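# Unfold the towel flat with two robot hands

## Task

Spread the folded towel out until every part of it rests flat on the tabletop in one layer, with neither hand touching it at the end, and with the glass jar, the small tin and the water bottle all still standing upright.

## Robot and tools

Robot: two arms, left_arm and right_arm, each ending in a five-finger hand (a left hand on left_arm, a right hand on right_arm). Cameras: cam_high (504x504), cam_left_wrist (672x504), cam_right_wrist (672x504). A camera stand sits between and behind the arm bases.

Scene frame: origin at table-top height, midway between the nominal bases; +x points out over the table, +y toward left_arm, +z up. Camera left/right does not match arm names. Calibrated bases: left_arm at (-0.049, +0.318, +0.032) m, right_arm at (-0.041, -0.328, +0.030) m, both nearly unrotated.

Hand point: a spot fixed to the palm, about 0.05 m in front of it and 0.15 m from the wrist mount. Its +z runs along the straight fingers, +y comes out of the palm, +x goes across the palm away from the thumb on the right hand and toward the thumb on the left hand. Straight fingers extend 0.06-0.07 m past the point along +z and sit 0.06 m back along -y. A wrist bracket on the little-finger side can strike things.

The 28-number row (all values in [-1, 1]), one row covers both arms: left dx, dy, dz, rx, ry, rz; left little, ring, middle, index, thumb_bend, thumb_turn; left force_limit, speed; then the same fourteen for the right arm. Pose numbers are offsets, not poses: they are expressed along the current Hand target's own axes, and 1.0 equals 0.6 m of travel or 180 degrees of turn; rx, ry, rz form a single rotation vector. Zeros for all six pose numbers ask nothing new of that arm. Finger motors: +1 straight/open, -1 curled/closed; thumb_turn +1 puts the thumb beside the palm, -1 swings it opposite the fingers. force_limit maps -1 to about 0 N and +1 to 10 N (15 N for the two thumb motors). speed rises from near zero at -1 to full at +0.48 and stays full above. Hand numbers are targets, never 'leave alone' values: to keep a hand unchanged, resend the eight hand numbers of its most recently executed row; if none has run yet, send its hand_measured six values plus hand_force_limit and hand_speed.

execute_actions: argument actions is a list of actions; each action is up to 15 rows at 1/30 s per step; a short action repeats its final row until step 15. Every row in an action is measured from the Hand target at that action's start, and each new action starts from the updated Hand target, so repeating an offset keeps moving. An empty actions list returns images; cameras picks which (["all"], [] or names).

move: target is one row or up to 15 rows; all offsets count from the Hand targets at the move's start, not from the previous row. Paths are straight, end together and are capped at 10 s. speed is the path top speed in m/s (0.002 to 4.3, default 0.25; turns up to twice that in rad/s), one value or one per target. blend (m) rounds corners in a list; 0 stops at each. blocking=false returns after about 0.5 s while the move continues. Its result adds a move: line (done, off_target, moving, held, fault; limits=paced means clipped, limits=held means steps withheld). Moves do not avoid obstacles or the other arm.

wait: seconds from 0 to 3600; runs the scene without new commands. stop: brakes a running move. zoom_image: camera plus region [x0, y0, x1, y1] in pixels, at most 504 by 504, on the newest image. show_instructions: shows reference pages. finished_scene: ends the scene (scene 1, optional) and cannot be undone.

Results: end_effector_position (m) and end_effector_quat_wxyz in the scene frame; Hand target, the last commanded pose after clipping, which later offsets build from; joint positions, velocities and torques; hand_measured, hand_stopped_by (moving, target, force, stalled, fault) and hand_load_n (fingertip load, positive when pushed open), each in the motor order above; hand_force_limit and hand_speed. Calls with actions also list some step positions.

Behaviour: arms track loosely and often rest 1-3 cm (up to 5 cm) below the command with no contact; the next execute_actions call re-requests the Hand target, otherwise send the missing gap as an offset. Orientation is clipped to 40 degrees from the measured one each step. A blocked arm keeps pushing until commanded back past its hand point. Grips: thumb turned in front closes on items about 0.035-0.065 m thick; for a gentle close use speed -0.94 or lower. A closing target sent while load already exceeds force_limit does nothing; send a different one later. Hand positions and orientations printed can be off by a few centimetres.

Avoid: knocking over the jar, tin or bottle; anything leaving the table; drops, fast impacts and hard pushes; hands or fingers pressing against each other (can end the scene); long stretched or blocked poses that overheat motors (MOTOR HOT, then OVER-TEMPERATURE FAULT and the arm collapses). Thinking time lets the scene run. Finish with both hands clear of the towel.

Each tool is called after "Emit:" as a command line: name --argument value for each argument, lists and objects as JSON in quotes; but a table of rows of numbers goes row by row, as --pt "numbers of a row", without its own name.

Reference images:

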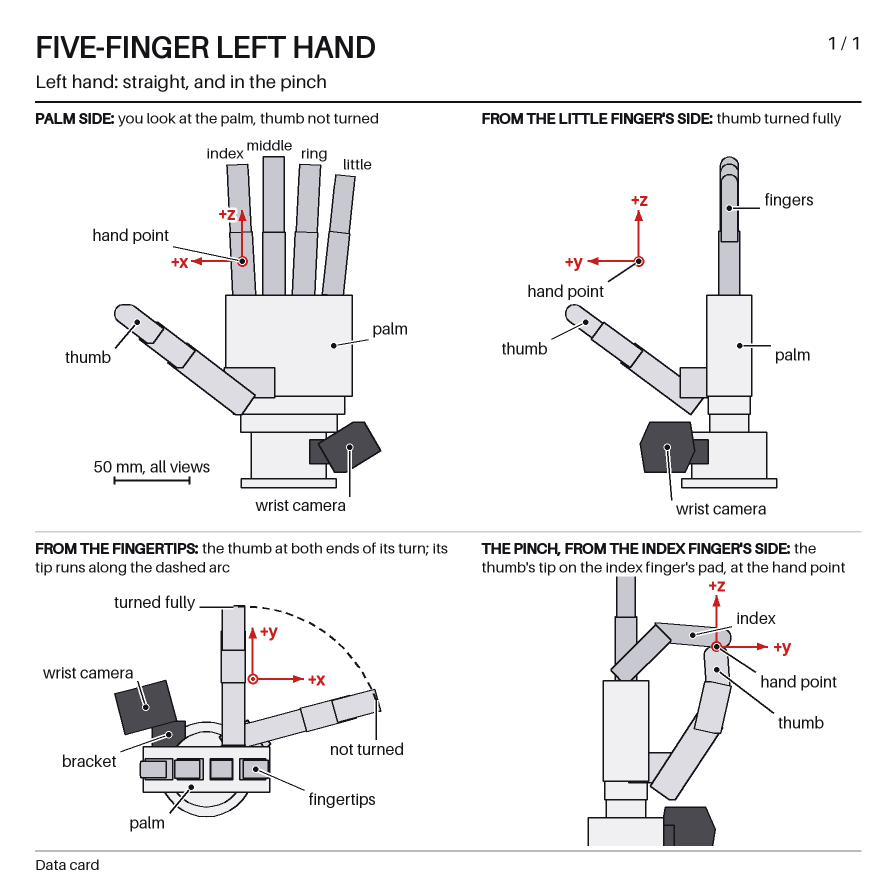

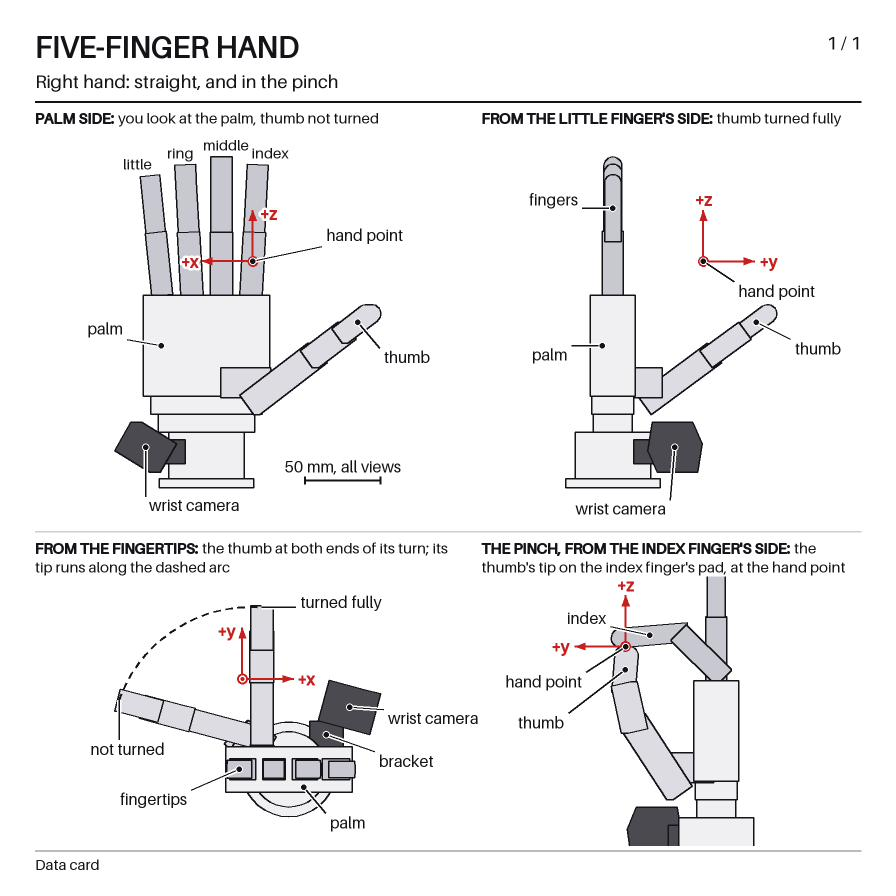

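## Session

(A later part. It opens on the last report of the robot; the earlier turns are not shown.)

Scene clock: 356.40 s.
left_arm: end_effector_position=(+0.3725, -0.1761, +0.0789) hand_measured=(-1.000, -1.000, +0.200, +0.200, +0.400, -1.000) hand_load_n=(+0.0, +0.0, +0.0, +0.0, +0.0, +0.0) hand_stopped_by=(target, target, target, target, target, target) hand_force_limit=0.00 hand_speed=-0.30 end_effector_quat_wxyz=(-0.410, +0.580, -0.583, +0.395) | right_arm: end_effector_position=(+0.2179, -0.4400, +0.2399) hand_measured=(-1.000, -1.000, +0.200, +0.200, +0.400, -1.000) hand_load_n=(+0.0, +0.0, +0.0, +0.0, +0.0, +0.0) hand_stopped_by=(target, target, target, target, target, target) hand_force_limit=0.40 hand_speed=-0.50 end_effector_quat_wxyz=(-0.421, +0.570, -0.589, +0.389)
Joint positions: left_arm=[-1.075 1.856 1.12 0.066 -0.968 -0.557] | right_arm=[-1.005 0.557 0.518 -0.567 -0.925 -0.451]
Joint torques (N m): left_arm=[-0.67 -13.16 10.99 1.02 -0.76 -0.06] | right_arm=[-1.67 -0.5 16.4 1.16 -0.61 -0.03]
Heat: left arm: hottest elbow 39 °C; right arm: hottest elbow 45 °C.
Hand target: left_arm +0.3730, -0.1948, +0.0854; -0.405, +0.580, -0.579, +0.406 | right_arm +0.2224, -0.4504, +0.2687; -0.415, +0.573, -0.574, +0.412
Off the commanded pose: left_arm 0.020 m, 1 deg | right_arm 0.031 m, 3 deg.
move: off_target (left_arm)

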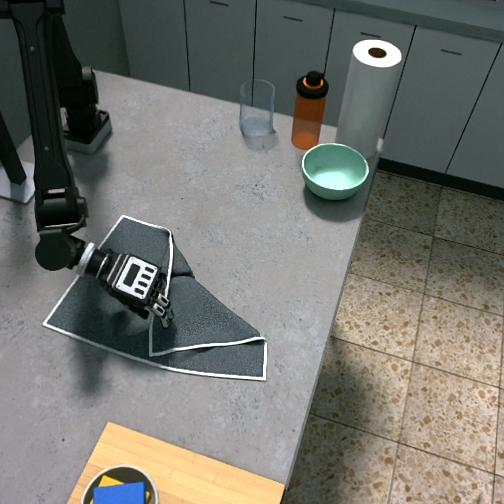

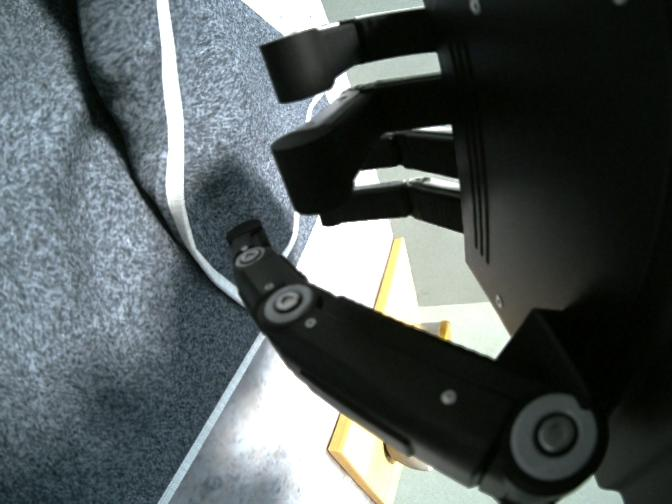

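Emit:
move --target '[0,0.051,0.031,0,0,0,-1,-1,0.2,0.2,0.4,-1,0,-0.3,0,0,0,0,0,0,-1,-1,0.2,0.2,0.4,-1,0.4,-0.5]' --cameras '["cam_left_wrist"]' --speed 0.1

Emit:
zoom_image --camera "cam_left_wrist" --region '[132, 120, 372, 300]'

Scene clock: 363.17 s.
left_arm: end_effector_position=(+0.3744, -0.1800, +0.0431) hand_measured=(-1.000, -1.000, +0.200, +0.200, +0.400, -1.000) hand_load_n=(+0.0, +0.0, +0.0, +0.0, +0.0, +0.0) hand_stopped_by=(target, target, target, target, target, target) hand_force_limit=0.00 hand_speed=-0.30 end_effector_quat_wxyz=(-0.410, +0.579, -0.585, +0.392) | right_arm: end_effector_position=(+0.2179, -0.4400, +0.2399) hand_measured=(-1.000, -1.000, +0.200, +0.200, +0.400, -1.000) hand_load_n=(+0.0, +0.0, +0.0, +0.0, +0.0, +0.0) hand_stopped_by=(target, target, target, target, target, target) hand_force_limit=0.40 hand_speed=-0.50 end_effector_quat_wxyz=(-0.421, +0.570, -0.589, +0.389)
Joint positions: left_arm=[-1.075 1.932 1.12 0.135 -0.966 -0.557] | right_arm=[-1.005 0.557 0.518 -0.567 -0.925 -0.451]
Joint torques (N m): left_arm=[0.15 -14.1 9.85 1.87 -0.51 0.08] | right_arm=[-1.61 -0.44 16.4 1.2 -0.6 -0.04]
Heat: left arm: hottest elbow 40 °C; right arm: hottest elbow 46 °C.
Hand target: left_arm +0.3800, -0.1949, +0.0502; -0.405, +0.580, -0.579, +0.406 | right_arm +0.2224, -0.4504, +0.2687; -0.415, +0.573, -0.574, +0.412
Off the commanded pose: left_arm 0.017 m, 2 deg | right_arm 0.031 m, 3 deg.
move: off_target (left_arm)

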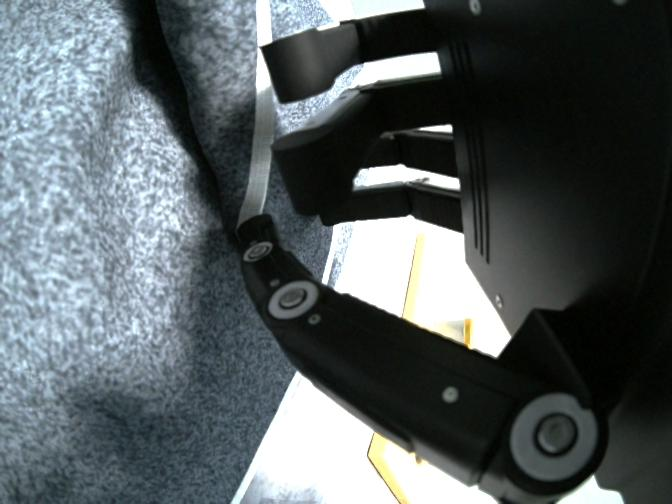

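Scaled by 2.100 from the camera's image (finer frame: 960x720).

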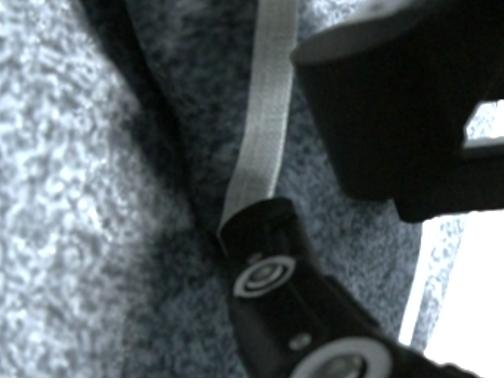

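Emit:
move --target '[0,0.0454,0.0165,0,0,0,-1,-1,0.2,0.2,0.4,-1,0,-0.3,0,0,0,0,0,0,-1,-1,0.2,0.2,0.4,-1,0.4,-0.5]' --cameras '["cam_left_wrist"]' --speed 0.05

Emit:
zoom_image --camera "cam_left_wrist" --region '[132, 120, 372, 300]'

Scene clock: 367.67 s.
left_arm: end_effector_position=(+0.3791, -0.1864, +0.0363) hand_measured=(-1.000, -1.000, +0.200, +0.200, +0.400, -1.000) hand_load_n=(+0.0, +0.0, +0.0, +0.0, -1.0, -0.5) hand_stopped_by=(target, target, target, target, target, target) hand_force_limit=0.00 hand_speed=-0.30 end_effector_quat_wxyz=(-0.408, +0.583, -0.572, +0.408) | right_arm: end_effector_position=(+0.2179, -0.4400, +0.2399) hand_measured=(-1.000, -1.000, +0.200, +0.200, +0.400, -1.000) hand_load_n=(+0.5, +0.0, +0.0, +0.0, +0.0, +0.0) hand_stopped_by=(target, target, target, target, target, target) hand_force_limit=0.40 hand_speed=-0.50 end_effector_quat_wxyz=(-0.421, +0.570, -0.589, +0.389)
Joint positions: left_arm=[-1.075 1.962 1.12 0.208 -0.972 -0.557] | right_arm=[-1.005 0.557 0.518 -0.567 -0.925 -0.451]
Joint torques (N m): left_arm=[0.03 -11.81 9.02 1.61 -0.31 0.08] | right_arm=[-1.61 -0.38 16.4 1.18 -0.61 -0.03]
Heat: left arm: hottest elbow 40 °C; right arm: hottest elbow 47 °C.
Hand target: left_arm +0.3800, -0.1949, +0.0212; -0.405, +0.580, -0.579, +0.406 | right_arm +0.2224, -0.4504, +0.2687; -0.415, +0.573, -0.574, +0.412
Off the commanded pose: left_arm 0.017 m, 1 deg | right_arm 0.031 m, 3 deg.
move: off_target (left_arm)

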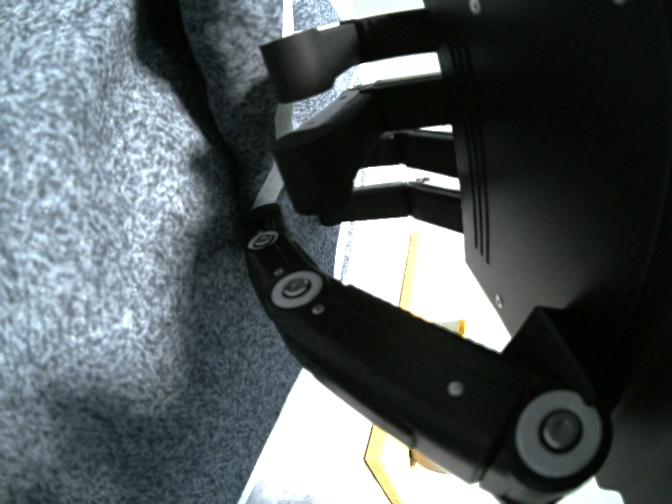

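Scaled by 2.100 from the camera's image (finer frame: 960x720).

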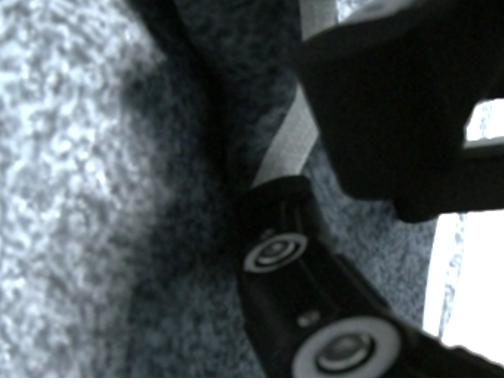

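Emit:
move --target '[0,0,0,0,0,0,-1,-1,-0.38,-0.44,0.4,-1,0.4,-0.75,0,0,0,0,0,0,-1,-1,0.2,0.2,0.4,-1,0.4,-0.5]' --cameras '["cam_left_wrist"]' --speed 0.05

Emit:
zoom_image --camera "cam_left_wrist" --region '[132, 120, 372, 300]'

Scene clock: 372.03 s.
left_arm: end_effector_position=(+0.3821, -0.1903, +0.0411) hand_measured=(-1.000, -1.000, -0.142, -0.304, +0.402, -1.000) hand_load_n=(+0.0, +0.0, +4.0, +8.0, +7.0, -0.5) hand_stopped_by=(target, target, force, force, target, target) hand_force_limit=0.40 hand_speed=-0.75 end_effector_quat_wxyz=(-0.406, +0.584, -0.567, +0.414) | right_arm: end_effector_position=(+0.2179, -0.4400, +0.2399) hand_measured=(-1.000, -1.000, +0.200, +0.200, +0.400, -1.000) hand_load_n=(+0.0, +0.0, +0.0, +0.0, +0.0, +0.0) hand_stopped_by=(target, target, target, target, target, target) hand_force_limit=0.40 hand_speed=-0.50 end_effector_quat_wxyz=(-0.421, +0.570, -0.589, +0.389)
Joint positions: left_arm=[-1.074 1.963 1.129 0.215 -0.973 -0.557] | right_arm=[-1.005 0.557 0.518 -0.567 -0.925 -0.451]
Joint torques (N m): left_arm=[-0.03 -11.87 8.27 1.33 -0.21 0.09] | right_arm=[-1.61 -0.38 16.42 1.18 -0.61 -0.04]
Heat: left arm: hottest elbow 40 °C; right arm: hottest elbow 48 °C.
Hand target: left_arm +0.3800, -0.1949, +0.0214; -0.405, +0.580, -0.579, +0.406 | right_arm +0.2224, -0.4504, +0.2687; -0.415, +0.573, -0.574, +0.412
Off the commanded pose: left_arm 0.021 m, 2 deg | right_arm 0.031 m, 3 deg.
move: done

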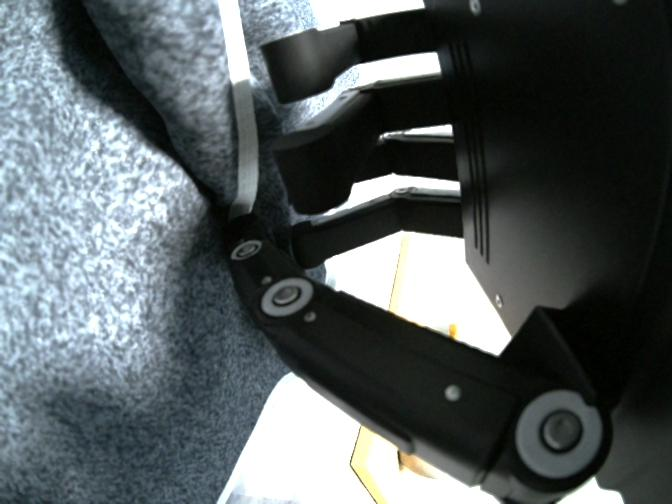

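Scaled by 2.100 from the camera's image (finer frame: 960x720).

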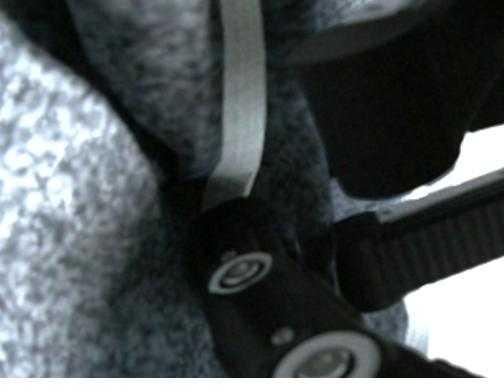

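Emit:
move --target '[0,-0.0783,-0.0285,0,0,0,-1,-1,-0.38,-0.44,0.4,-1,0.4,-0.75,0,0,0,0,0,0,-1,-1,0.2,0.2,0.4,-1,0.4,-0.5]' --cameras '["cam_left_wrist","cam_high"]' --speed 0.05

Emit:
zoom_image --camera "cam_left_wrist" --region '[132, 120, 372, 300]'

Emit:
zoom_image --camera "cam_high" --region '[80, 220, 280, 400]'

Scene clock: 378.53 s.
left_arm: end_effector_position=(+0.3760, -0.1820, +0.0501) hand_measured=(-1.000, -1.000, -0.142, -0.304, +0.402, -1.000) hand_load_n=(+0.0, +0.0, +1.0, +4.0, +5.5, -0.5) hand_stopped_by=(target, target, force, force, target, target) hand_force_limit=0.40 hand_speed=-0.75 end_effector_quat_wxyz=(-0.410, +0.579, -0.586, +0.391) | right_arm: end_effector_position=(+0.2179, -0.4400, +0.2399) hand_measured=(-1.000, -1.000, +0.200, +0.200, +0.400, -1.000) hand_load_n=(+0.0, +0.0, +0.0, +0.0, +0.0, +0.0) hand_stopped_by=(target, target, target, target, target, target) hand_force_limit=0.40 hand_speed=-0.50 end_effector_quat_wxyz=(-0.421, +0.570, -0.589, +0.389)
Joint positions: left_arm=[-1.074 1.923 1.133 0.111 -0.966 -0.557] | right_arm=[-1.005 0.557 0.518 -0.567 -0.925 -0.451]
Joint torques (N m): left_arm=[0.15 -16.38 9.73 0.9 -0.53 0.1] | right_arm=[-1.61 -0.38 16.42 1.18 -0.61 -0.03]
Heat: left arm: hottest elbow 39 °C; right arm: hottest elbow 49 °C.
Hand target: left_arm +0.3800, -0.1948, +0.0712; -0.405, +0.580, -0.579, +0.406 | right_arm +0.2224, -0.4504, +0.2687; -0.415, +0.573, -0.574, +0.412
Off the commanded pose: left_arm 0.025 m, 2 deg | right_arm 0.031 m, 3 deg.
move: off_target (left_arm)
Images, in order (width x height): cam_high 504x504, cam_left_wrist 672x504.

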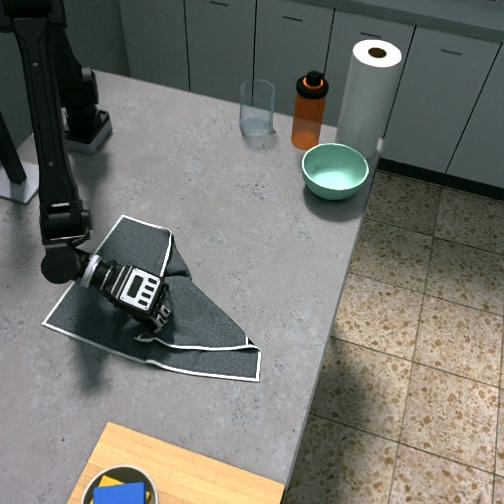

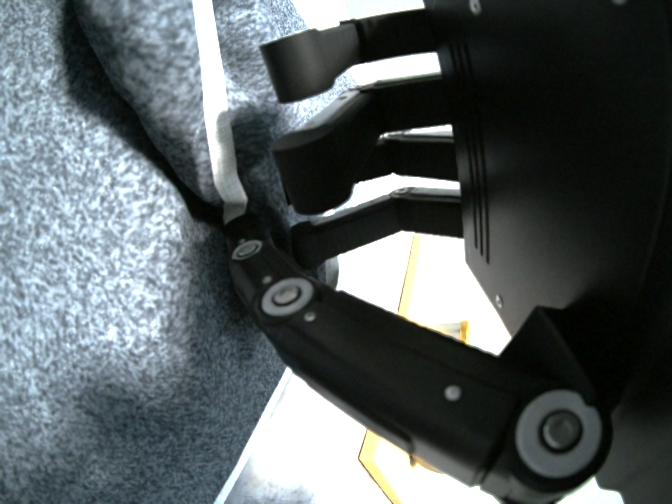

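Scaled by 2.100 from the camera's image (finer frame: 960x720).

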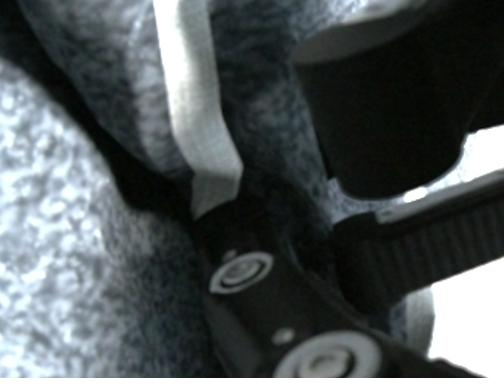

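Scaled by 2.520 from the camera's image (finer frame: 720x720).

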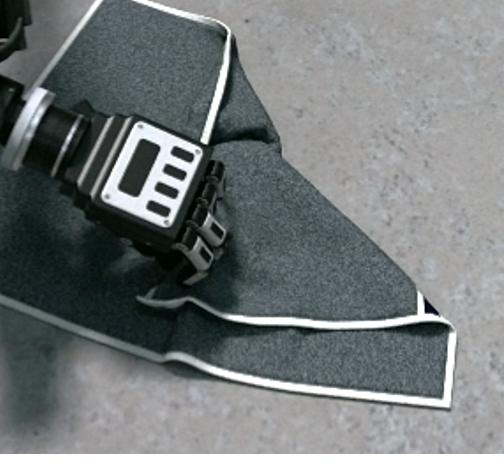

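Emit:
move --target '[0,-0.094,-0.034,0,0,0,-1,-1,-0.38,-0.44,0.4,-1,0.4,-0.75,0,0,0,0,0,0,-1,-1,0.2,0.2,0.4,-1,0.4,-0.5]' --cameras '["cam_left_wrist","cam_high"]' --speed 0.08

Emit:
zoom_image --camera "cam_high" --region '[80, 220, 280, 400]'

Scene clock: 382.13 s.
left_arm: end_effector_position=(+0.3745, -0.1793, +0.1059) hand_measured=(-1.000, -1.000, -0.142, -0.304, +0.402, -1.000) hand_load_n=(+0.0, +0.0, +0.5, +4.0, +5.0, -0.5) hand_stopped_by=(target, target, force, force, target, target) hand_force_limit=0.40 hand_speed=-0.75 end_effector_quat_wxyz=(-0.411, +0.578, -0.588, +0.388) | right_arm: end_effector_position=(+0.2179, -0.4400, +0.2399) hand_measured=(-1.000, -1.000, +0.200, +0.200, +0.400, -1.000) hand_load_n=(+0.0, +0.0, +0.0, +0.0, +0.0, +0.0) hand_stopped_by=(target, target, target, target, target, target) hand_force_limit=0.40 hand_speed=-0.50 end_effector_quat_wxyz=(-0.421, +0.570, -0.589, +0.389)
Joint positions: left_arm=[-1.074 1.818 1.163 -0.033 -0.965 -0.557] | right_arm=[-1.005 0.557 0.518 -0.567 -0.925 -0.451]
Joint torques (N m): left_arm=[0.09 -15.68 11.51 0.94 -0.53 0.09] | right_arm=[-1.67 -0.44 16.43 1.2 -0.61 -0.04]
Heat: left arm: hottest elbow 39 °C; right arm: hottest elbow 50 °C.
Hand target: left_arm +0.3802, -0.1946, +0.1312; -0.405, +0.580, -0.579, +0.406 | right_arm +0.2224, -0.4504, +0.2687; -0.415, +0.573, -0.574, +0.412
Off the commanded pose: left_arm 0.030 m, 2 deg | right_arm 0.031 m, 3 deg.
move: off_target (left_arm)
Images, in order (width x height): cam_high 504x504, cam_left_wrist 672x504.

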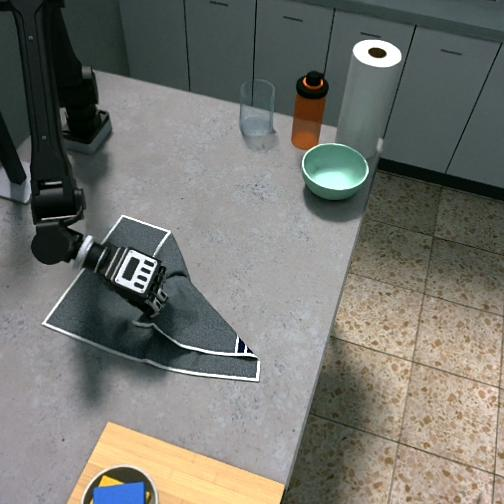

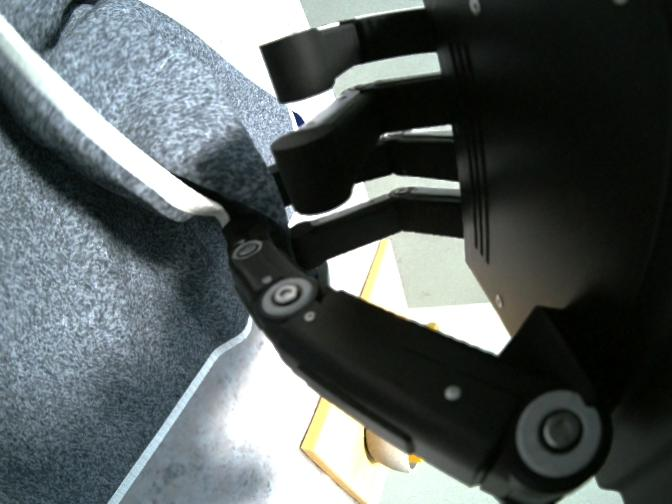

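Scaled by 2.520 from the camera's image (finer frame: 720x720).

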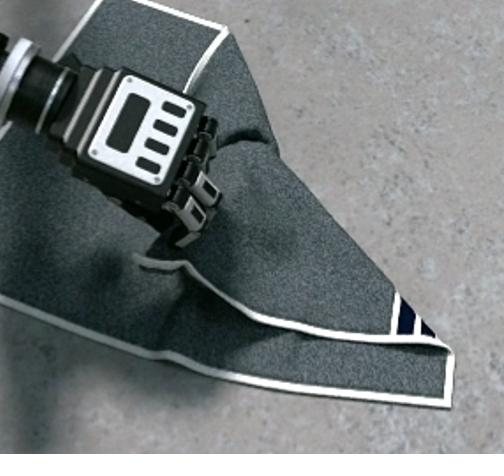

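Emit:
move --target '[0,-0.13,0.03,0,0,0,-1,-1,-0.38,-0.44,0.4,-1,0.4,-0.75,0,0,0,0,0,0,-1,-1,0.2,0.2,0.4,-1,0.4,-0.5]' --cameras '["cam_left_wrist","cam_high"]' --speed 0.08

Emit:
zoom_image --camera "cam_high" --region '[80, 220, 280, 400]'

Scene clock: 387.83 s.
left_arm: end_effector_position=(+0.4084, -0.1883, +0.1664) hand_measured=(-1.000, -1.000, -0.142, -0.304, +0.402, -1.000) hand_load_n=(+0.0, +0.5, +0.0, +4.0, +5.5, -0.5) hand_stopped_by=(target, target, force, force, target, target) hand_force_limit=0.40 hand_speed=-0.75 end_effector_quat_wxyz=(-0.407, +0.574, -0.595, +0.388) | right_arm: end_effector_position=(+0.2179, -0.4400, +0.2399) hand_measured=(-1.000, -1.000, +0.200, +0.200, +0.400, -1.000) hand_load_n=(+0.0, +0.0, +0.0, +0.0, +0.0, +0.0) hand_stopped_by=(target, target, target, target, target, target) hand_force_limit=0.40 hand_speed=-0.50 end_effector_quat_wxyz=(-0.421, +0.570, -0.589, +0.389)
Joint positions: left_arm=[-1.026 1.783 1.295 -0.156 -0.912 -0.495] | right_arm=[-1.005 0.557 0.518 -0.567 -0.925 -0.451]
Joint torques (N m): left_arm=[1.14 -16.15 12.97 1.03 -0.5 0.13] | right_arm=[-1.73 -0.38 16.44 1.2 -0.61 -0.03]
Heat: left arm: hottest elbow 40 °C; right arm: hottest elbow 50 °C.
Hand target: left_arm +0.4240, -0.1945, +0.1984; -0.405, +0.580, -0.579, +0.406 | right_arm +0.2224, -0.4504, +0.2687; -0.415, +0.573, -0.574, +0.412
Off the commanded pose: left_arm 0.036 m, 3 deg | right_arm 0.031 m, 3 deg.
move: off_target (left_arm)
Images, in order (width x height): cam_high 504x504, cam_left_wrist 672x504.

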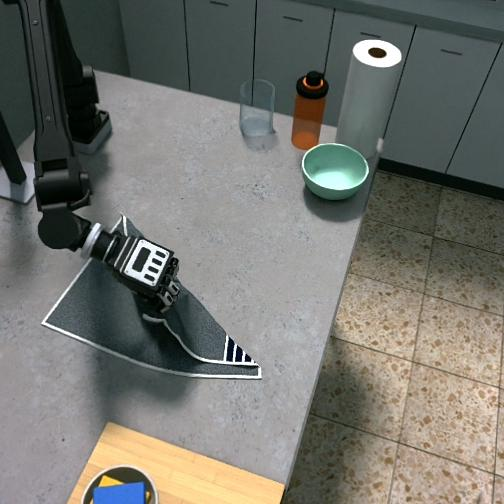

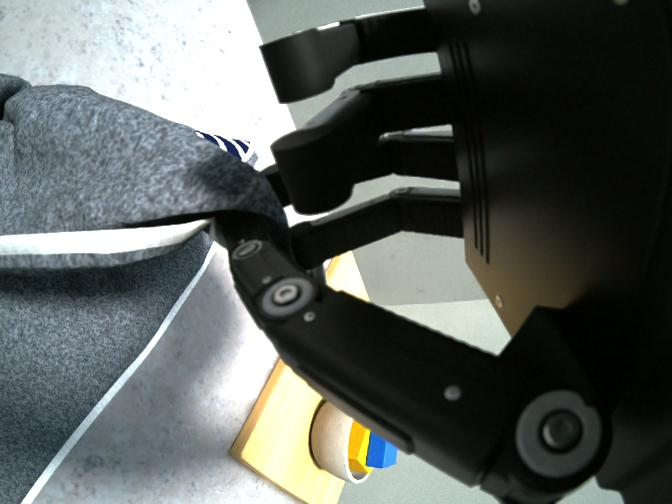

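Scaled by 2.520 from the camera's image (finer frame: 720x720).

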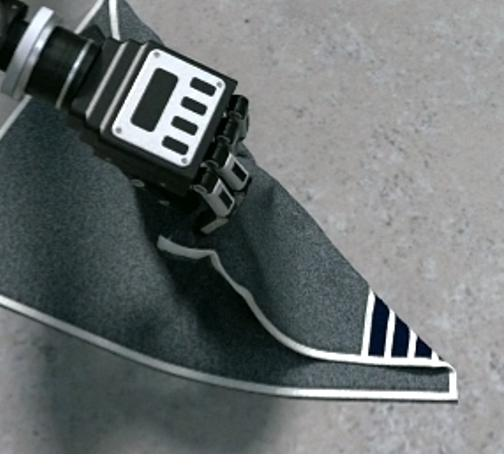

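Emit:
move --pt "0 0 0 0 0 0 -1 -1 -0.3 -0.4 0.3 -1 0.4 -0.8 0 0 0 0 0 0 -1 -1 0.2 0.2 0.4 -1 0.4 -0.5" --pt "-0.2575 -0.1099 0.0505 0 -0.1306 -0.0475 -1 -1 -0.3 -0.4 0.3 -1 0.4 -0.8 0 0 0 0 0 0 -1 -1 0.2 0.2 0.4 -1 0.4 -0.5" --pt "-0.4658 -0.0402 0.2 0 -0.235 -0.0855 -1 -1 -0.3 -0.4 0.3 -1 0.4 -0.8 0 0 0 0 0 0 -1 -1 0.2 0.2 0.4 -1 0.4 -0.5" --cameras '["cam_left_wrist","cam_high"]' --speed 0.1 --blend '[0,0.04,0]'

Emit:
zoom_image --camera "cam_high" --region '[80, 180, 320, 400]'

Scene clock: 413.30 s.
left_arm: end_effector_position=(+0.5289, +0.0849, +0.1684) hand_measured=(-1.000, -1.000, -0.232, -0.338, +0.380, -1.000) hand_load_n=(+0.0, +0.0, +7.5, +6.0, +13.0, +0.0) hand_stopped_by=(target, target, force, force, force, target) hand_force_limit=0.40 hand_speed=-0.80 end_effector_quat_wxyz=(-0.529, +0.753, -0.329, +0.212) | right_arm: end_effector_position=(+0.2179, -0.4400, +0.2399) hand_measured=(-1.000, -1.000, +0.200, +0.200, +0.400, -1.000) hand_load_n=(+0.0, +0.0, +0.0, +0.0, +0.0, +0.0) hand_stopped_by=(target, target, target, target, target, target) hand_force_limit=0.40 hand_speed=-0.50 end_effector_quat_wxyz=(-0.421, +0.570, -0.589, +0.389)
Joint positions: left_arm=[-0.646 1.792 1.372 -0.741 -1.178 -1.1] | right_arm=[-1.005 0.557 0.518 -0.567 -0.925 -0.451]
Joint torques (N m): left_arm=[1.26 -13.51 12.59 0.25 -1.12 -0.04] | right_arm=[-1.61 -0.44 16.39 1.18 -0.61 -0.03]
Heat: left arm: hottest elbow 42 °C; right arm: hottest elbow 53 °C.
Hand target: left_arm +0.5448, +0.0849, +0.1795; -0.529, +0.757, -0.313, +0.219 | right_arm +0.2224, -0.4504, +0.2687; -0.415, +0.573, -0.574, +0.412
Off the commanded pose: left_arm 0.019 m, 2 deg | right_arm 0.031 m, 3 deg.
move: off_target (left_arm)
Images, in order (width x height): cam_high 504x504, cam_left_wrist 672x504.

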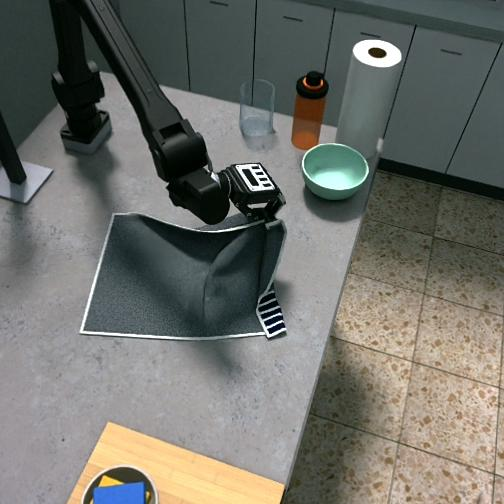

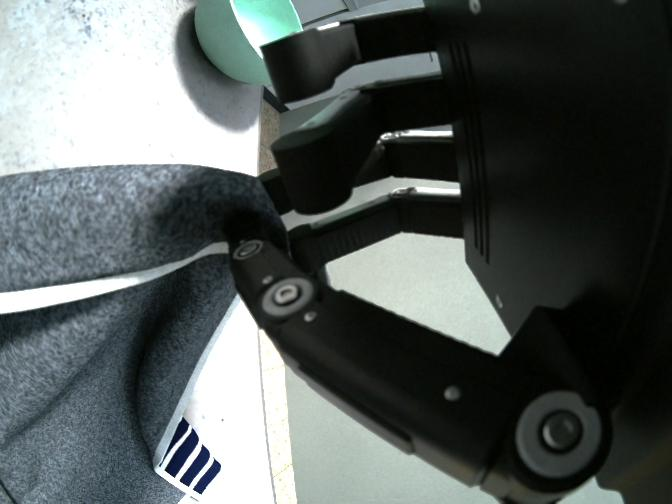

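Scaled by 2.100 from the camera's image (finer frame: 720x720).

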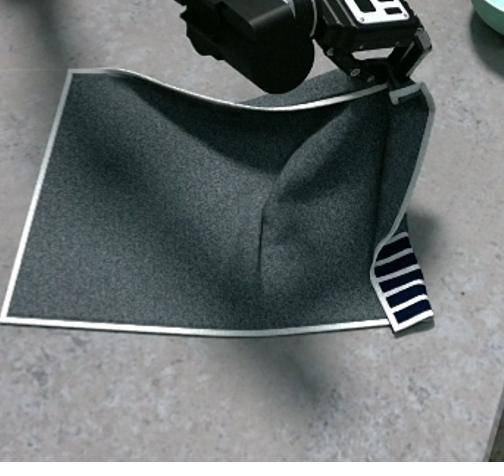

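Emit:
move --pt "-0.2003 -0.0135 0.1833 0 -0.03 -0.01 -1 -1 -0.3 -0.4 0.3 -1 0.4 -0.8 0 0 0 0 0 0 -1 -1 0.2 0.2 0.4 -1 0.4 -0.5" --pt "-0.2121 0.1274 0.2345 0 -0.052 -0.019 -1 -1 -0.3 -0.4 0.3 -1 0.4 -0.8 0 0 0 0 0 0 -1 -1 0.2 0.2 0.4 -1 0.4 -0.5" --cameras '["cam_left_wrist","cam_high"]' --speed 0.1 --blend '[0.03,0]'

Emit:
zoom_image --camera "cam_high" --region '[80, 160, 320, 400]'

Scene clock: 435.87 s.
left_arm: end_effector_position=(+0.5259, +0.2424, +0.0639) hand_measured=(-1.000, -1.000, -0.232, -0.338, +0.380, -1.000) hand_load_n=(+0.0, +0.0, +7.0, +5.5, +12.5, +0.0) hand_stopped_by=(target, target, force, force, force, target) hand_force_limit=0.40 hand_speed=-0.80 end_effector_quat_wxyz=(-0.545, +0.779, -0.256, +0.174) | right_arm: end_effector_position=(+0.2179, -0.4400, +0.2399) hand_measured=(-1.000, -1.000, +0.200, +0.200, +0.400, -1.000) hand_load_n=(+0.0, +0.0, +0.0, +0.0, +0.0, +0.0) hand_stopped_by=(target, target, target, target, target, target) hand_force_limit=0.40 hand_speed=-0.50 end_effector_quat_wxyz=(-0.421, +0.570, -0.589, +0.389)
Joint positions: left_arm=[-0.406 1.81 1.047 -0.242 -1.149 -0.953] | right_arm=[-1.005 0.557 0.518 -0.567 -0.925 -0.451]
Joint torques (N m): left_arm=[1.38 -11.58 7.49 1.32 -0.95 -0.05] | right_arm=[-1.61 -0.32 16.44 1.2 -0.61 -0.03]
Heat: left arm: hottest elbow 43 °C; right arm: hottest elbow 55 °C.
Hand target: left_arm +0.5297, +0.2497, +0.0593; -0.546, +0.782, -0.246, +0.173 | right_arm +0.2224, -0.4504, +0.2687; -0.415, +0.573, -0.574, +0.412
Off the commanded pose: left_arm 0.009 m, 1 deg | right_arm 0.031 m, 3 deg.
move: done
Images, in order (width x height): cam_high 504x504, cam_left_wrist 672x504.

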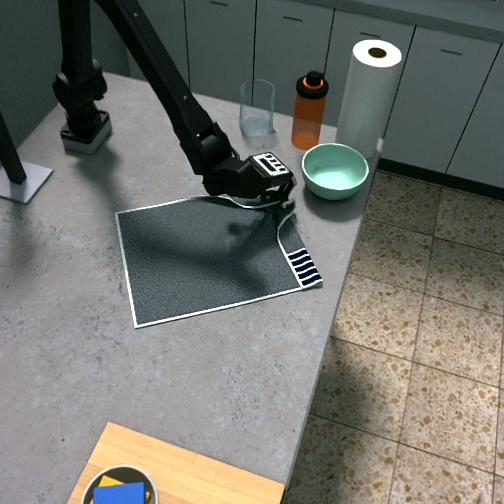

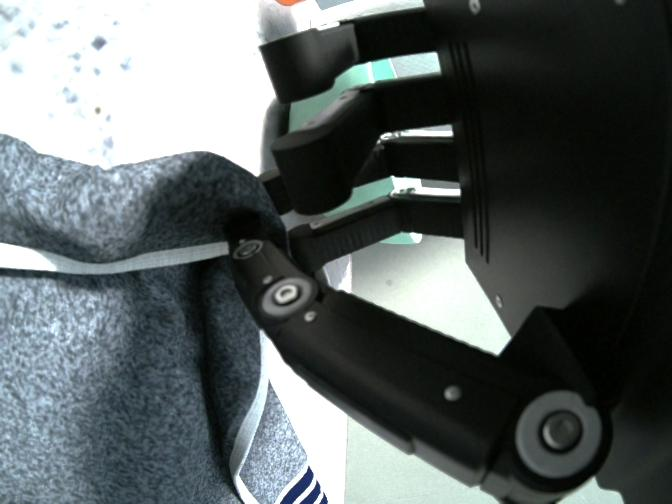

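Scaled by 2.100 from the camera's image (finer frame: 720x720).

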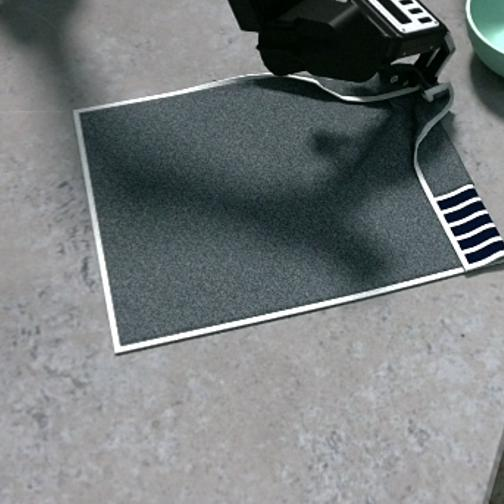

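Emit:
move --pt "0 0.047 0.0171 0 0 0 -1 -1 -0.3 -0.4 0.3 -1 0.4 -0.8 0 0 0 0 0 0 -1 -1 0.2 0.2 0.4 -1 0.4 -0.5" --pt "0 0.047 0.0171 0 0 0 -1 -1 0.3 0.3 0.5 -1 0.4 -0.5 0 0 0 0 0 0 -1 -1 0.2 0.2 0.4 -1 0.4 -0.5" --pt "0 -0.15 -0.05 0 0 0 -1 -1 0.3 0.3 0.5 -1 0.4 -0.5 0 0 0 0 0 0 -1 -1 0.2 0.2 0.4 -1 0.4 -0.5" --cameras '["cam_left_wrist","cam_high"]' --speed 0.12

Emit:
zoom_image --camera "cam_high" --region '[100, 150, 360, 400]'

Scene clock: 451.73 s.
left_arm: end_effector_position=(+0.5167, +0.2479, +0.1350) hand_measured=(-1.000, -1.000, +0.300, +0.300, +0.500, -1.000) hand_load_n=(+0.0, +0.5, +0.0, +0.0, +0.0, +0.0) hand_stopped_by=(target, target, target, target, target, target) hand_force_limit=0.40 hand_speed=-0.50 end_effector_quat_wxyz=(-0.547, +0.778, -0.263, +0.162) | right_arm: end_effector_position=(+0.2179, -0.4400, +0.2399) hand_measured=(-1.000, -1.000, +0.200, +0.200, +0.400, -1.000) hand_load_n=(+0.0, +0.0, +0.0, +0.0, +0.0, +0.0) hand_stopped_by=(target, target, target, target, target, target) hand_force_limit=0.40 hand_speed=-0.50 end_effector_quat_wxyz=(-0.421, +0.570, -0.589, +0.389)
Joint positions: left_arm=[-0.403 1.674 1.097 -0.453 -1.152 -0.951] | right_arm=[-1.005 0.557 0.518 -0.567 -0.925 -0.451]
Joint torques (N m): left_arm=[1.49 -12.98 11.58 0.4 -0.76 0.07] | right_arm=[-1.67 -0.44 16.42 1.2 -0.6 -0.03]
Heat: left arm: hottest elbow 41 °C; right arm: hottest elbow 56 °C.
Hand target: left_arm +0.5311, +0.2521, +0.1540; -0.546, +0.782, -0.246, +0.172 | right_arm +0.2224, -0.4504, +0.2687; -0.415, +0.573, -0.574, +0.412
Off the commanded pose: left_arm 0.024 m, 2 deg | right_arm 0.031 m, 3 deg.
move: off_target (left_arm); target 2's new numbers were sent with left_arm's hand 0.015 m and 1 deg from that target
Images, in order (width x height): cam_high 504x504, cam_left_wrist 672x504.

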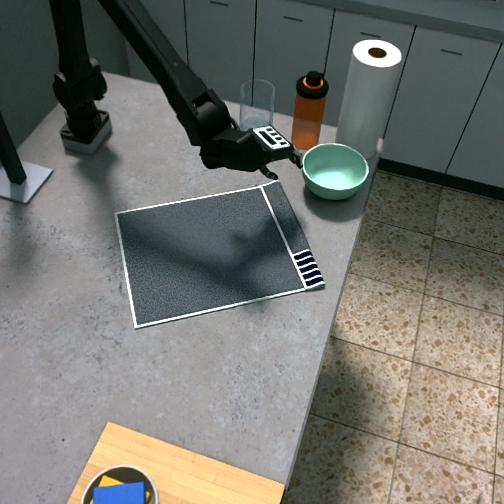

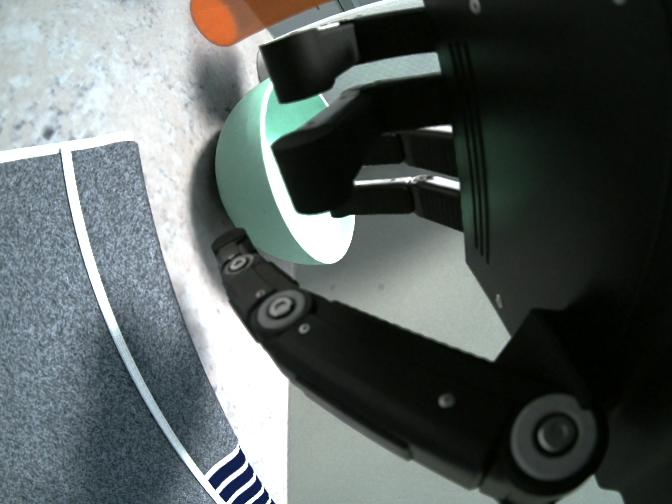

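Scaled by 1.938 from the camera's image (finer frame: 720x720).

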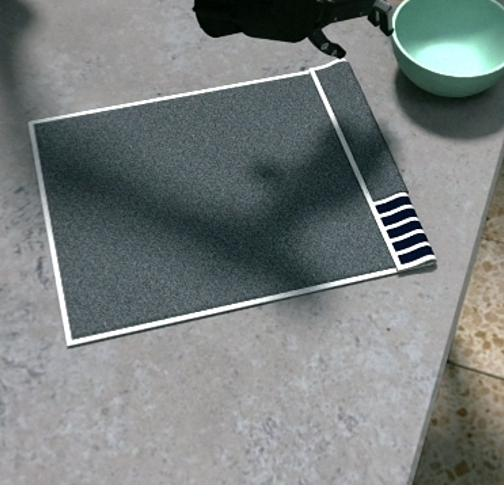

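Emit:
move --target '[-0.388,-0.2257,-0.111,0,0,0,-1,-1,0.3,0.3,0.5,-1,0.4,-0.5,0,0,0,0,0,0,0,0,0,0,-0.2,-1,0.4,-0.3]' --speed 0.25

Emit:
move --target '[0,0,0,0,0,0,-1,-1,0.3,0.3,0.5,-1,0.4,-0.5,-0.817,0.2744,0.0697,0,-0.188,-0.0684,0,0,0,0,-0.2,-1,0.4,-0.3]' --cameras '["all"]' --speed 0.25

Scene clock: 470.20 s.
left_arm: end_effector_position=(+0.3338, +0.3667, +0.3038) hand_measured=(-1.000, -1.000, +0.300, +0.300, +0.500, -1.000) hand_load_n=(+0.0, +0.5, +0.0, +0.0, +0.0, +0.0) hand_stopped_by=(target, target, target, target, target, target) hand_force_limit=0.40 hand_speed=-0.50 end_effector_quat_wxyz=(-0.545, +0.781, -0.247, +0.179) | right_arm: end_effector_position=(+0.2179, -0.4399, +0.2400) hand_measured=(+0.000, +0.000, +0.000, +0.000, -0.200, -1.000) hand_load_n=(+0.0, +0.0, +0.0, +0.0, +0.0, +0.0) hand_stopped_by=(target, target, target, target, target, target) hand_force_limit=0.40 hand_speed=-0.30 end_effector_quat_wxyz=(-0.421, +0.570, -0.589, +0.389)
Joint positions: left_arm=[-0.253 0.888 0.832 -0.709 -1.057 -0.709] | right_arm=[-1.005 0.557 0.518 -0.567 -0.925 -0.451]
Joint torques (N m): left_arm=[1.49 -2.9 10.39 0.8 -0.59 0.12] | right_arm=[-1.55 -0.38 16.42 1.18 -0.6 -0.04]
Heat: left arm: hottest elbow 42 °C; right arm: hottest elbow 57 °C.
Hand target: left_arm +0.3313, +0.3725, +0.3040; -0.546, +0.782, -0.246, +0.173 | right_arm +0.2224, -0.4504, +0.2688; -0.415, +0.573, -0.574, +0.412
Off the commanded pose: left_arm 0.006 m, 1 deg | right_arm 0.031 m, 3 deg.
move: done

Scene clock: 473.60 s.
left_arm: end_effector_position=(+0.3337, +0.3668, +0.3038) hand_measured=(-1.000, -1.000, +0.300, +0.300, +0.500, -1.000) hand_load_n=(+0.0, +0.0, +0.0, -0.5, +0.5, +0.0) hand_stopped_by=(target, target, target, target, target, target) hand_force_limit=0.40 hand_speed=-0.50 end_effector_quat_wxyz=(-0.545, +0.781, -0.247, +0.179) | right_arm: end_effector_position=(+0.1953, +0.0223, +0.0832) hand_measured=(+0.000, +0.000, +0.000, +0.000, -0.200, -1.000) hand_load_n=(+0.0, +0.0, +0.0, +0.0, +0.0, +0.0) hand_stopped_by=(target, target, target, target, target, target) hand_force_limit=0.40 hand_speed=-0.30 end_effector_quat_wxyz=(-0.500, +0.739, -0.365, +0.266)
Joint positions: left_arm=[-0.253 0.888 0.832 -0.709 -1.057 -0.708] | right_arm=[1.074 1.235 0.326 0.502 0.429 0.148]
Joint torques (N m): left_arm=[1.38 -3.02 10.41 0.76 -0.58 0.15] | right_arm=[-1.61 -6.12 11.92 2.37 -0.06 -0.04]
Heat: left arm: hottest elbow 41 °C; right arm: hottest elbow 56 °C.
Hand target: left_arm +0.3313, +0.3725, +0.3040; -0.546, +0.782, -0.246, +0.173 | right_arm +0.2091, +0.0405, +0.1016; -0.518, +0.726, -0.365, +0.269
Off the commanded pose: left_arm 0.006 m, 1 deg | right_arm 0.029 m, 3 deg.
move: off_target (right_arm)

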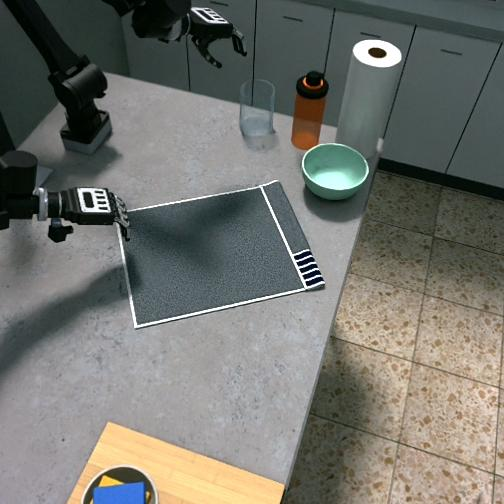

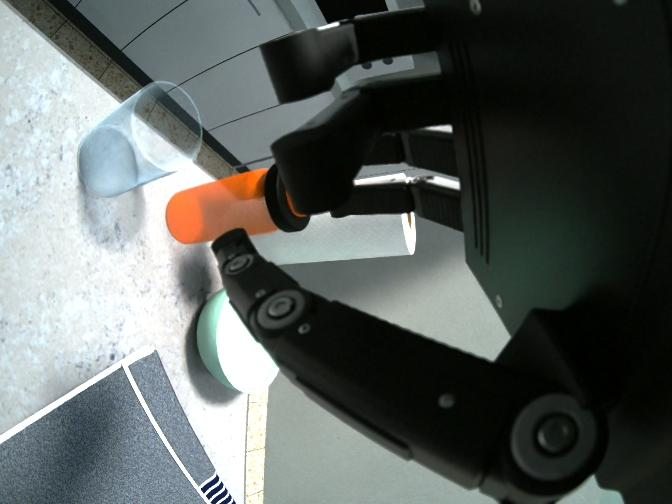

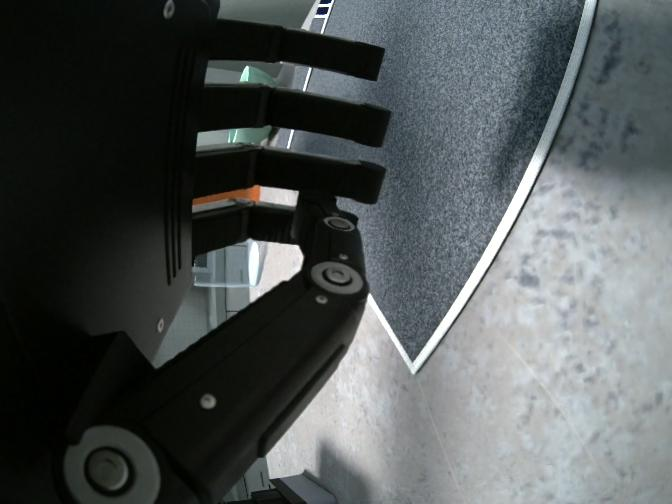

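Emit:
move --target '[0,0,0,0,0,0,-1,-1,0.3,0.3,0.5,-1,0.4,-0.5,0.1203,0.0725,0.0508,0,0,0,0,0,0,0,-0.2,-1,0.4,-0.3]' --cameras '["cam_high","cam_right_wrist"]' --speed 0.15

Emit:
zoom_image --camera "cam_high" --region '[60, 150, 350, 350]'

Scene clock: 483.30 s.
left_arm: end_effector_position=(+0.3337, +0.3668, +0.3038) hand_measured=(-1.000, -1.000, +0.300, +0.300, +0.500, -1.000) hand_load_n=(+0.0, +0.0, +0.0, +0.0, +0.0, +0.0) hand_stopped_by=(target, target, target, target, target, target) hand_force_limit=0.40 hand_speed=-0.50 end_effector_quat_wxyz=(-0.545, +0.781, -0.247, +0.179) | right_arm: end_effector_position=(+0.2635, -0.0056, +0.0558) hand_measured=(+0.000, +0.000, +0.000, +0.000, -0.200, -1.000) hand_load_n=(+0.0, +0.0, +0.0, +0.0, +0.0, +0.0) hand_stopped_by=(target, target, target, target, target, target) hand_force_limit=0.40 hand_speed=-0.30 end_effector_quat_wxyz=(-0.520, +0.724, -0.366, +0.266)
Joint positions: left_arm=[-0.253 0.888 0.832 -0.709 -1.057 -0.708] | right_arm=[0.805 1.45 0.315 0.807 0.177 0.054]
Joint torques (N m): left_arm=[1.32 -3.08 10.36 0.8 -0.61 0.13] | right_arm=[-1.49 -7.71 5.75 2.66 -0.17 -0.04]
Heat: left arm: hottest elbow 40 °C; right arm: hottest elbow 54 °C.
Hand target: left_arm +0.3313, +0.3725, +0.3040; -0.546, +0.782, -0.246, +0.173 | right_arm +0.2641, -0.0094, +0.0515; -0.518, +0.726, -0.365, +0.269
Off the commanded pose: left_arm 0.006 m, 1 deg | right_arm 0.006 m, 0 deg.
move: done

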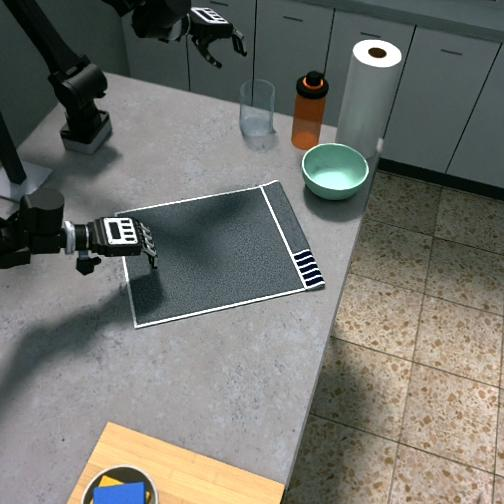

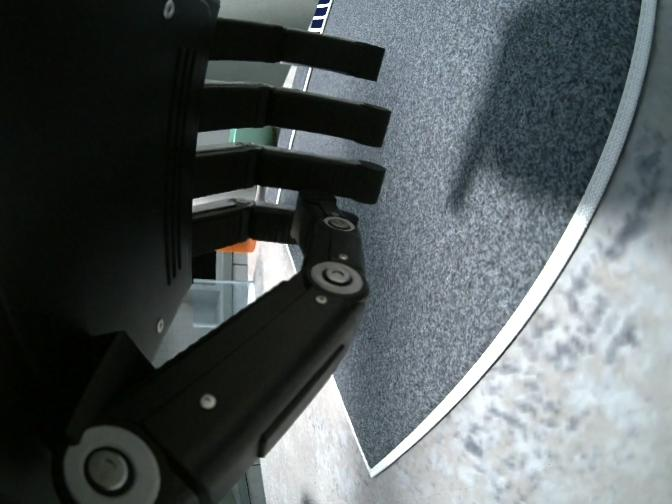

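Scaled by 1.738 from the camera's image (finer frame: 720x720).

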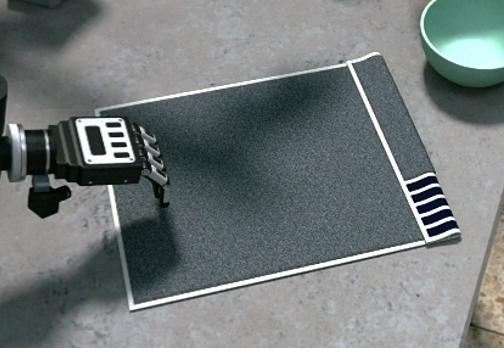

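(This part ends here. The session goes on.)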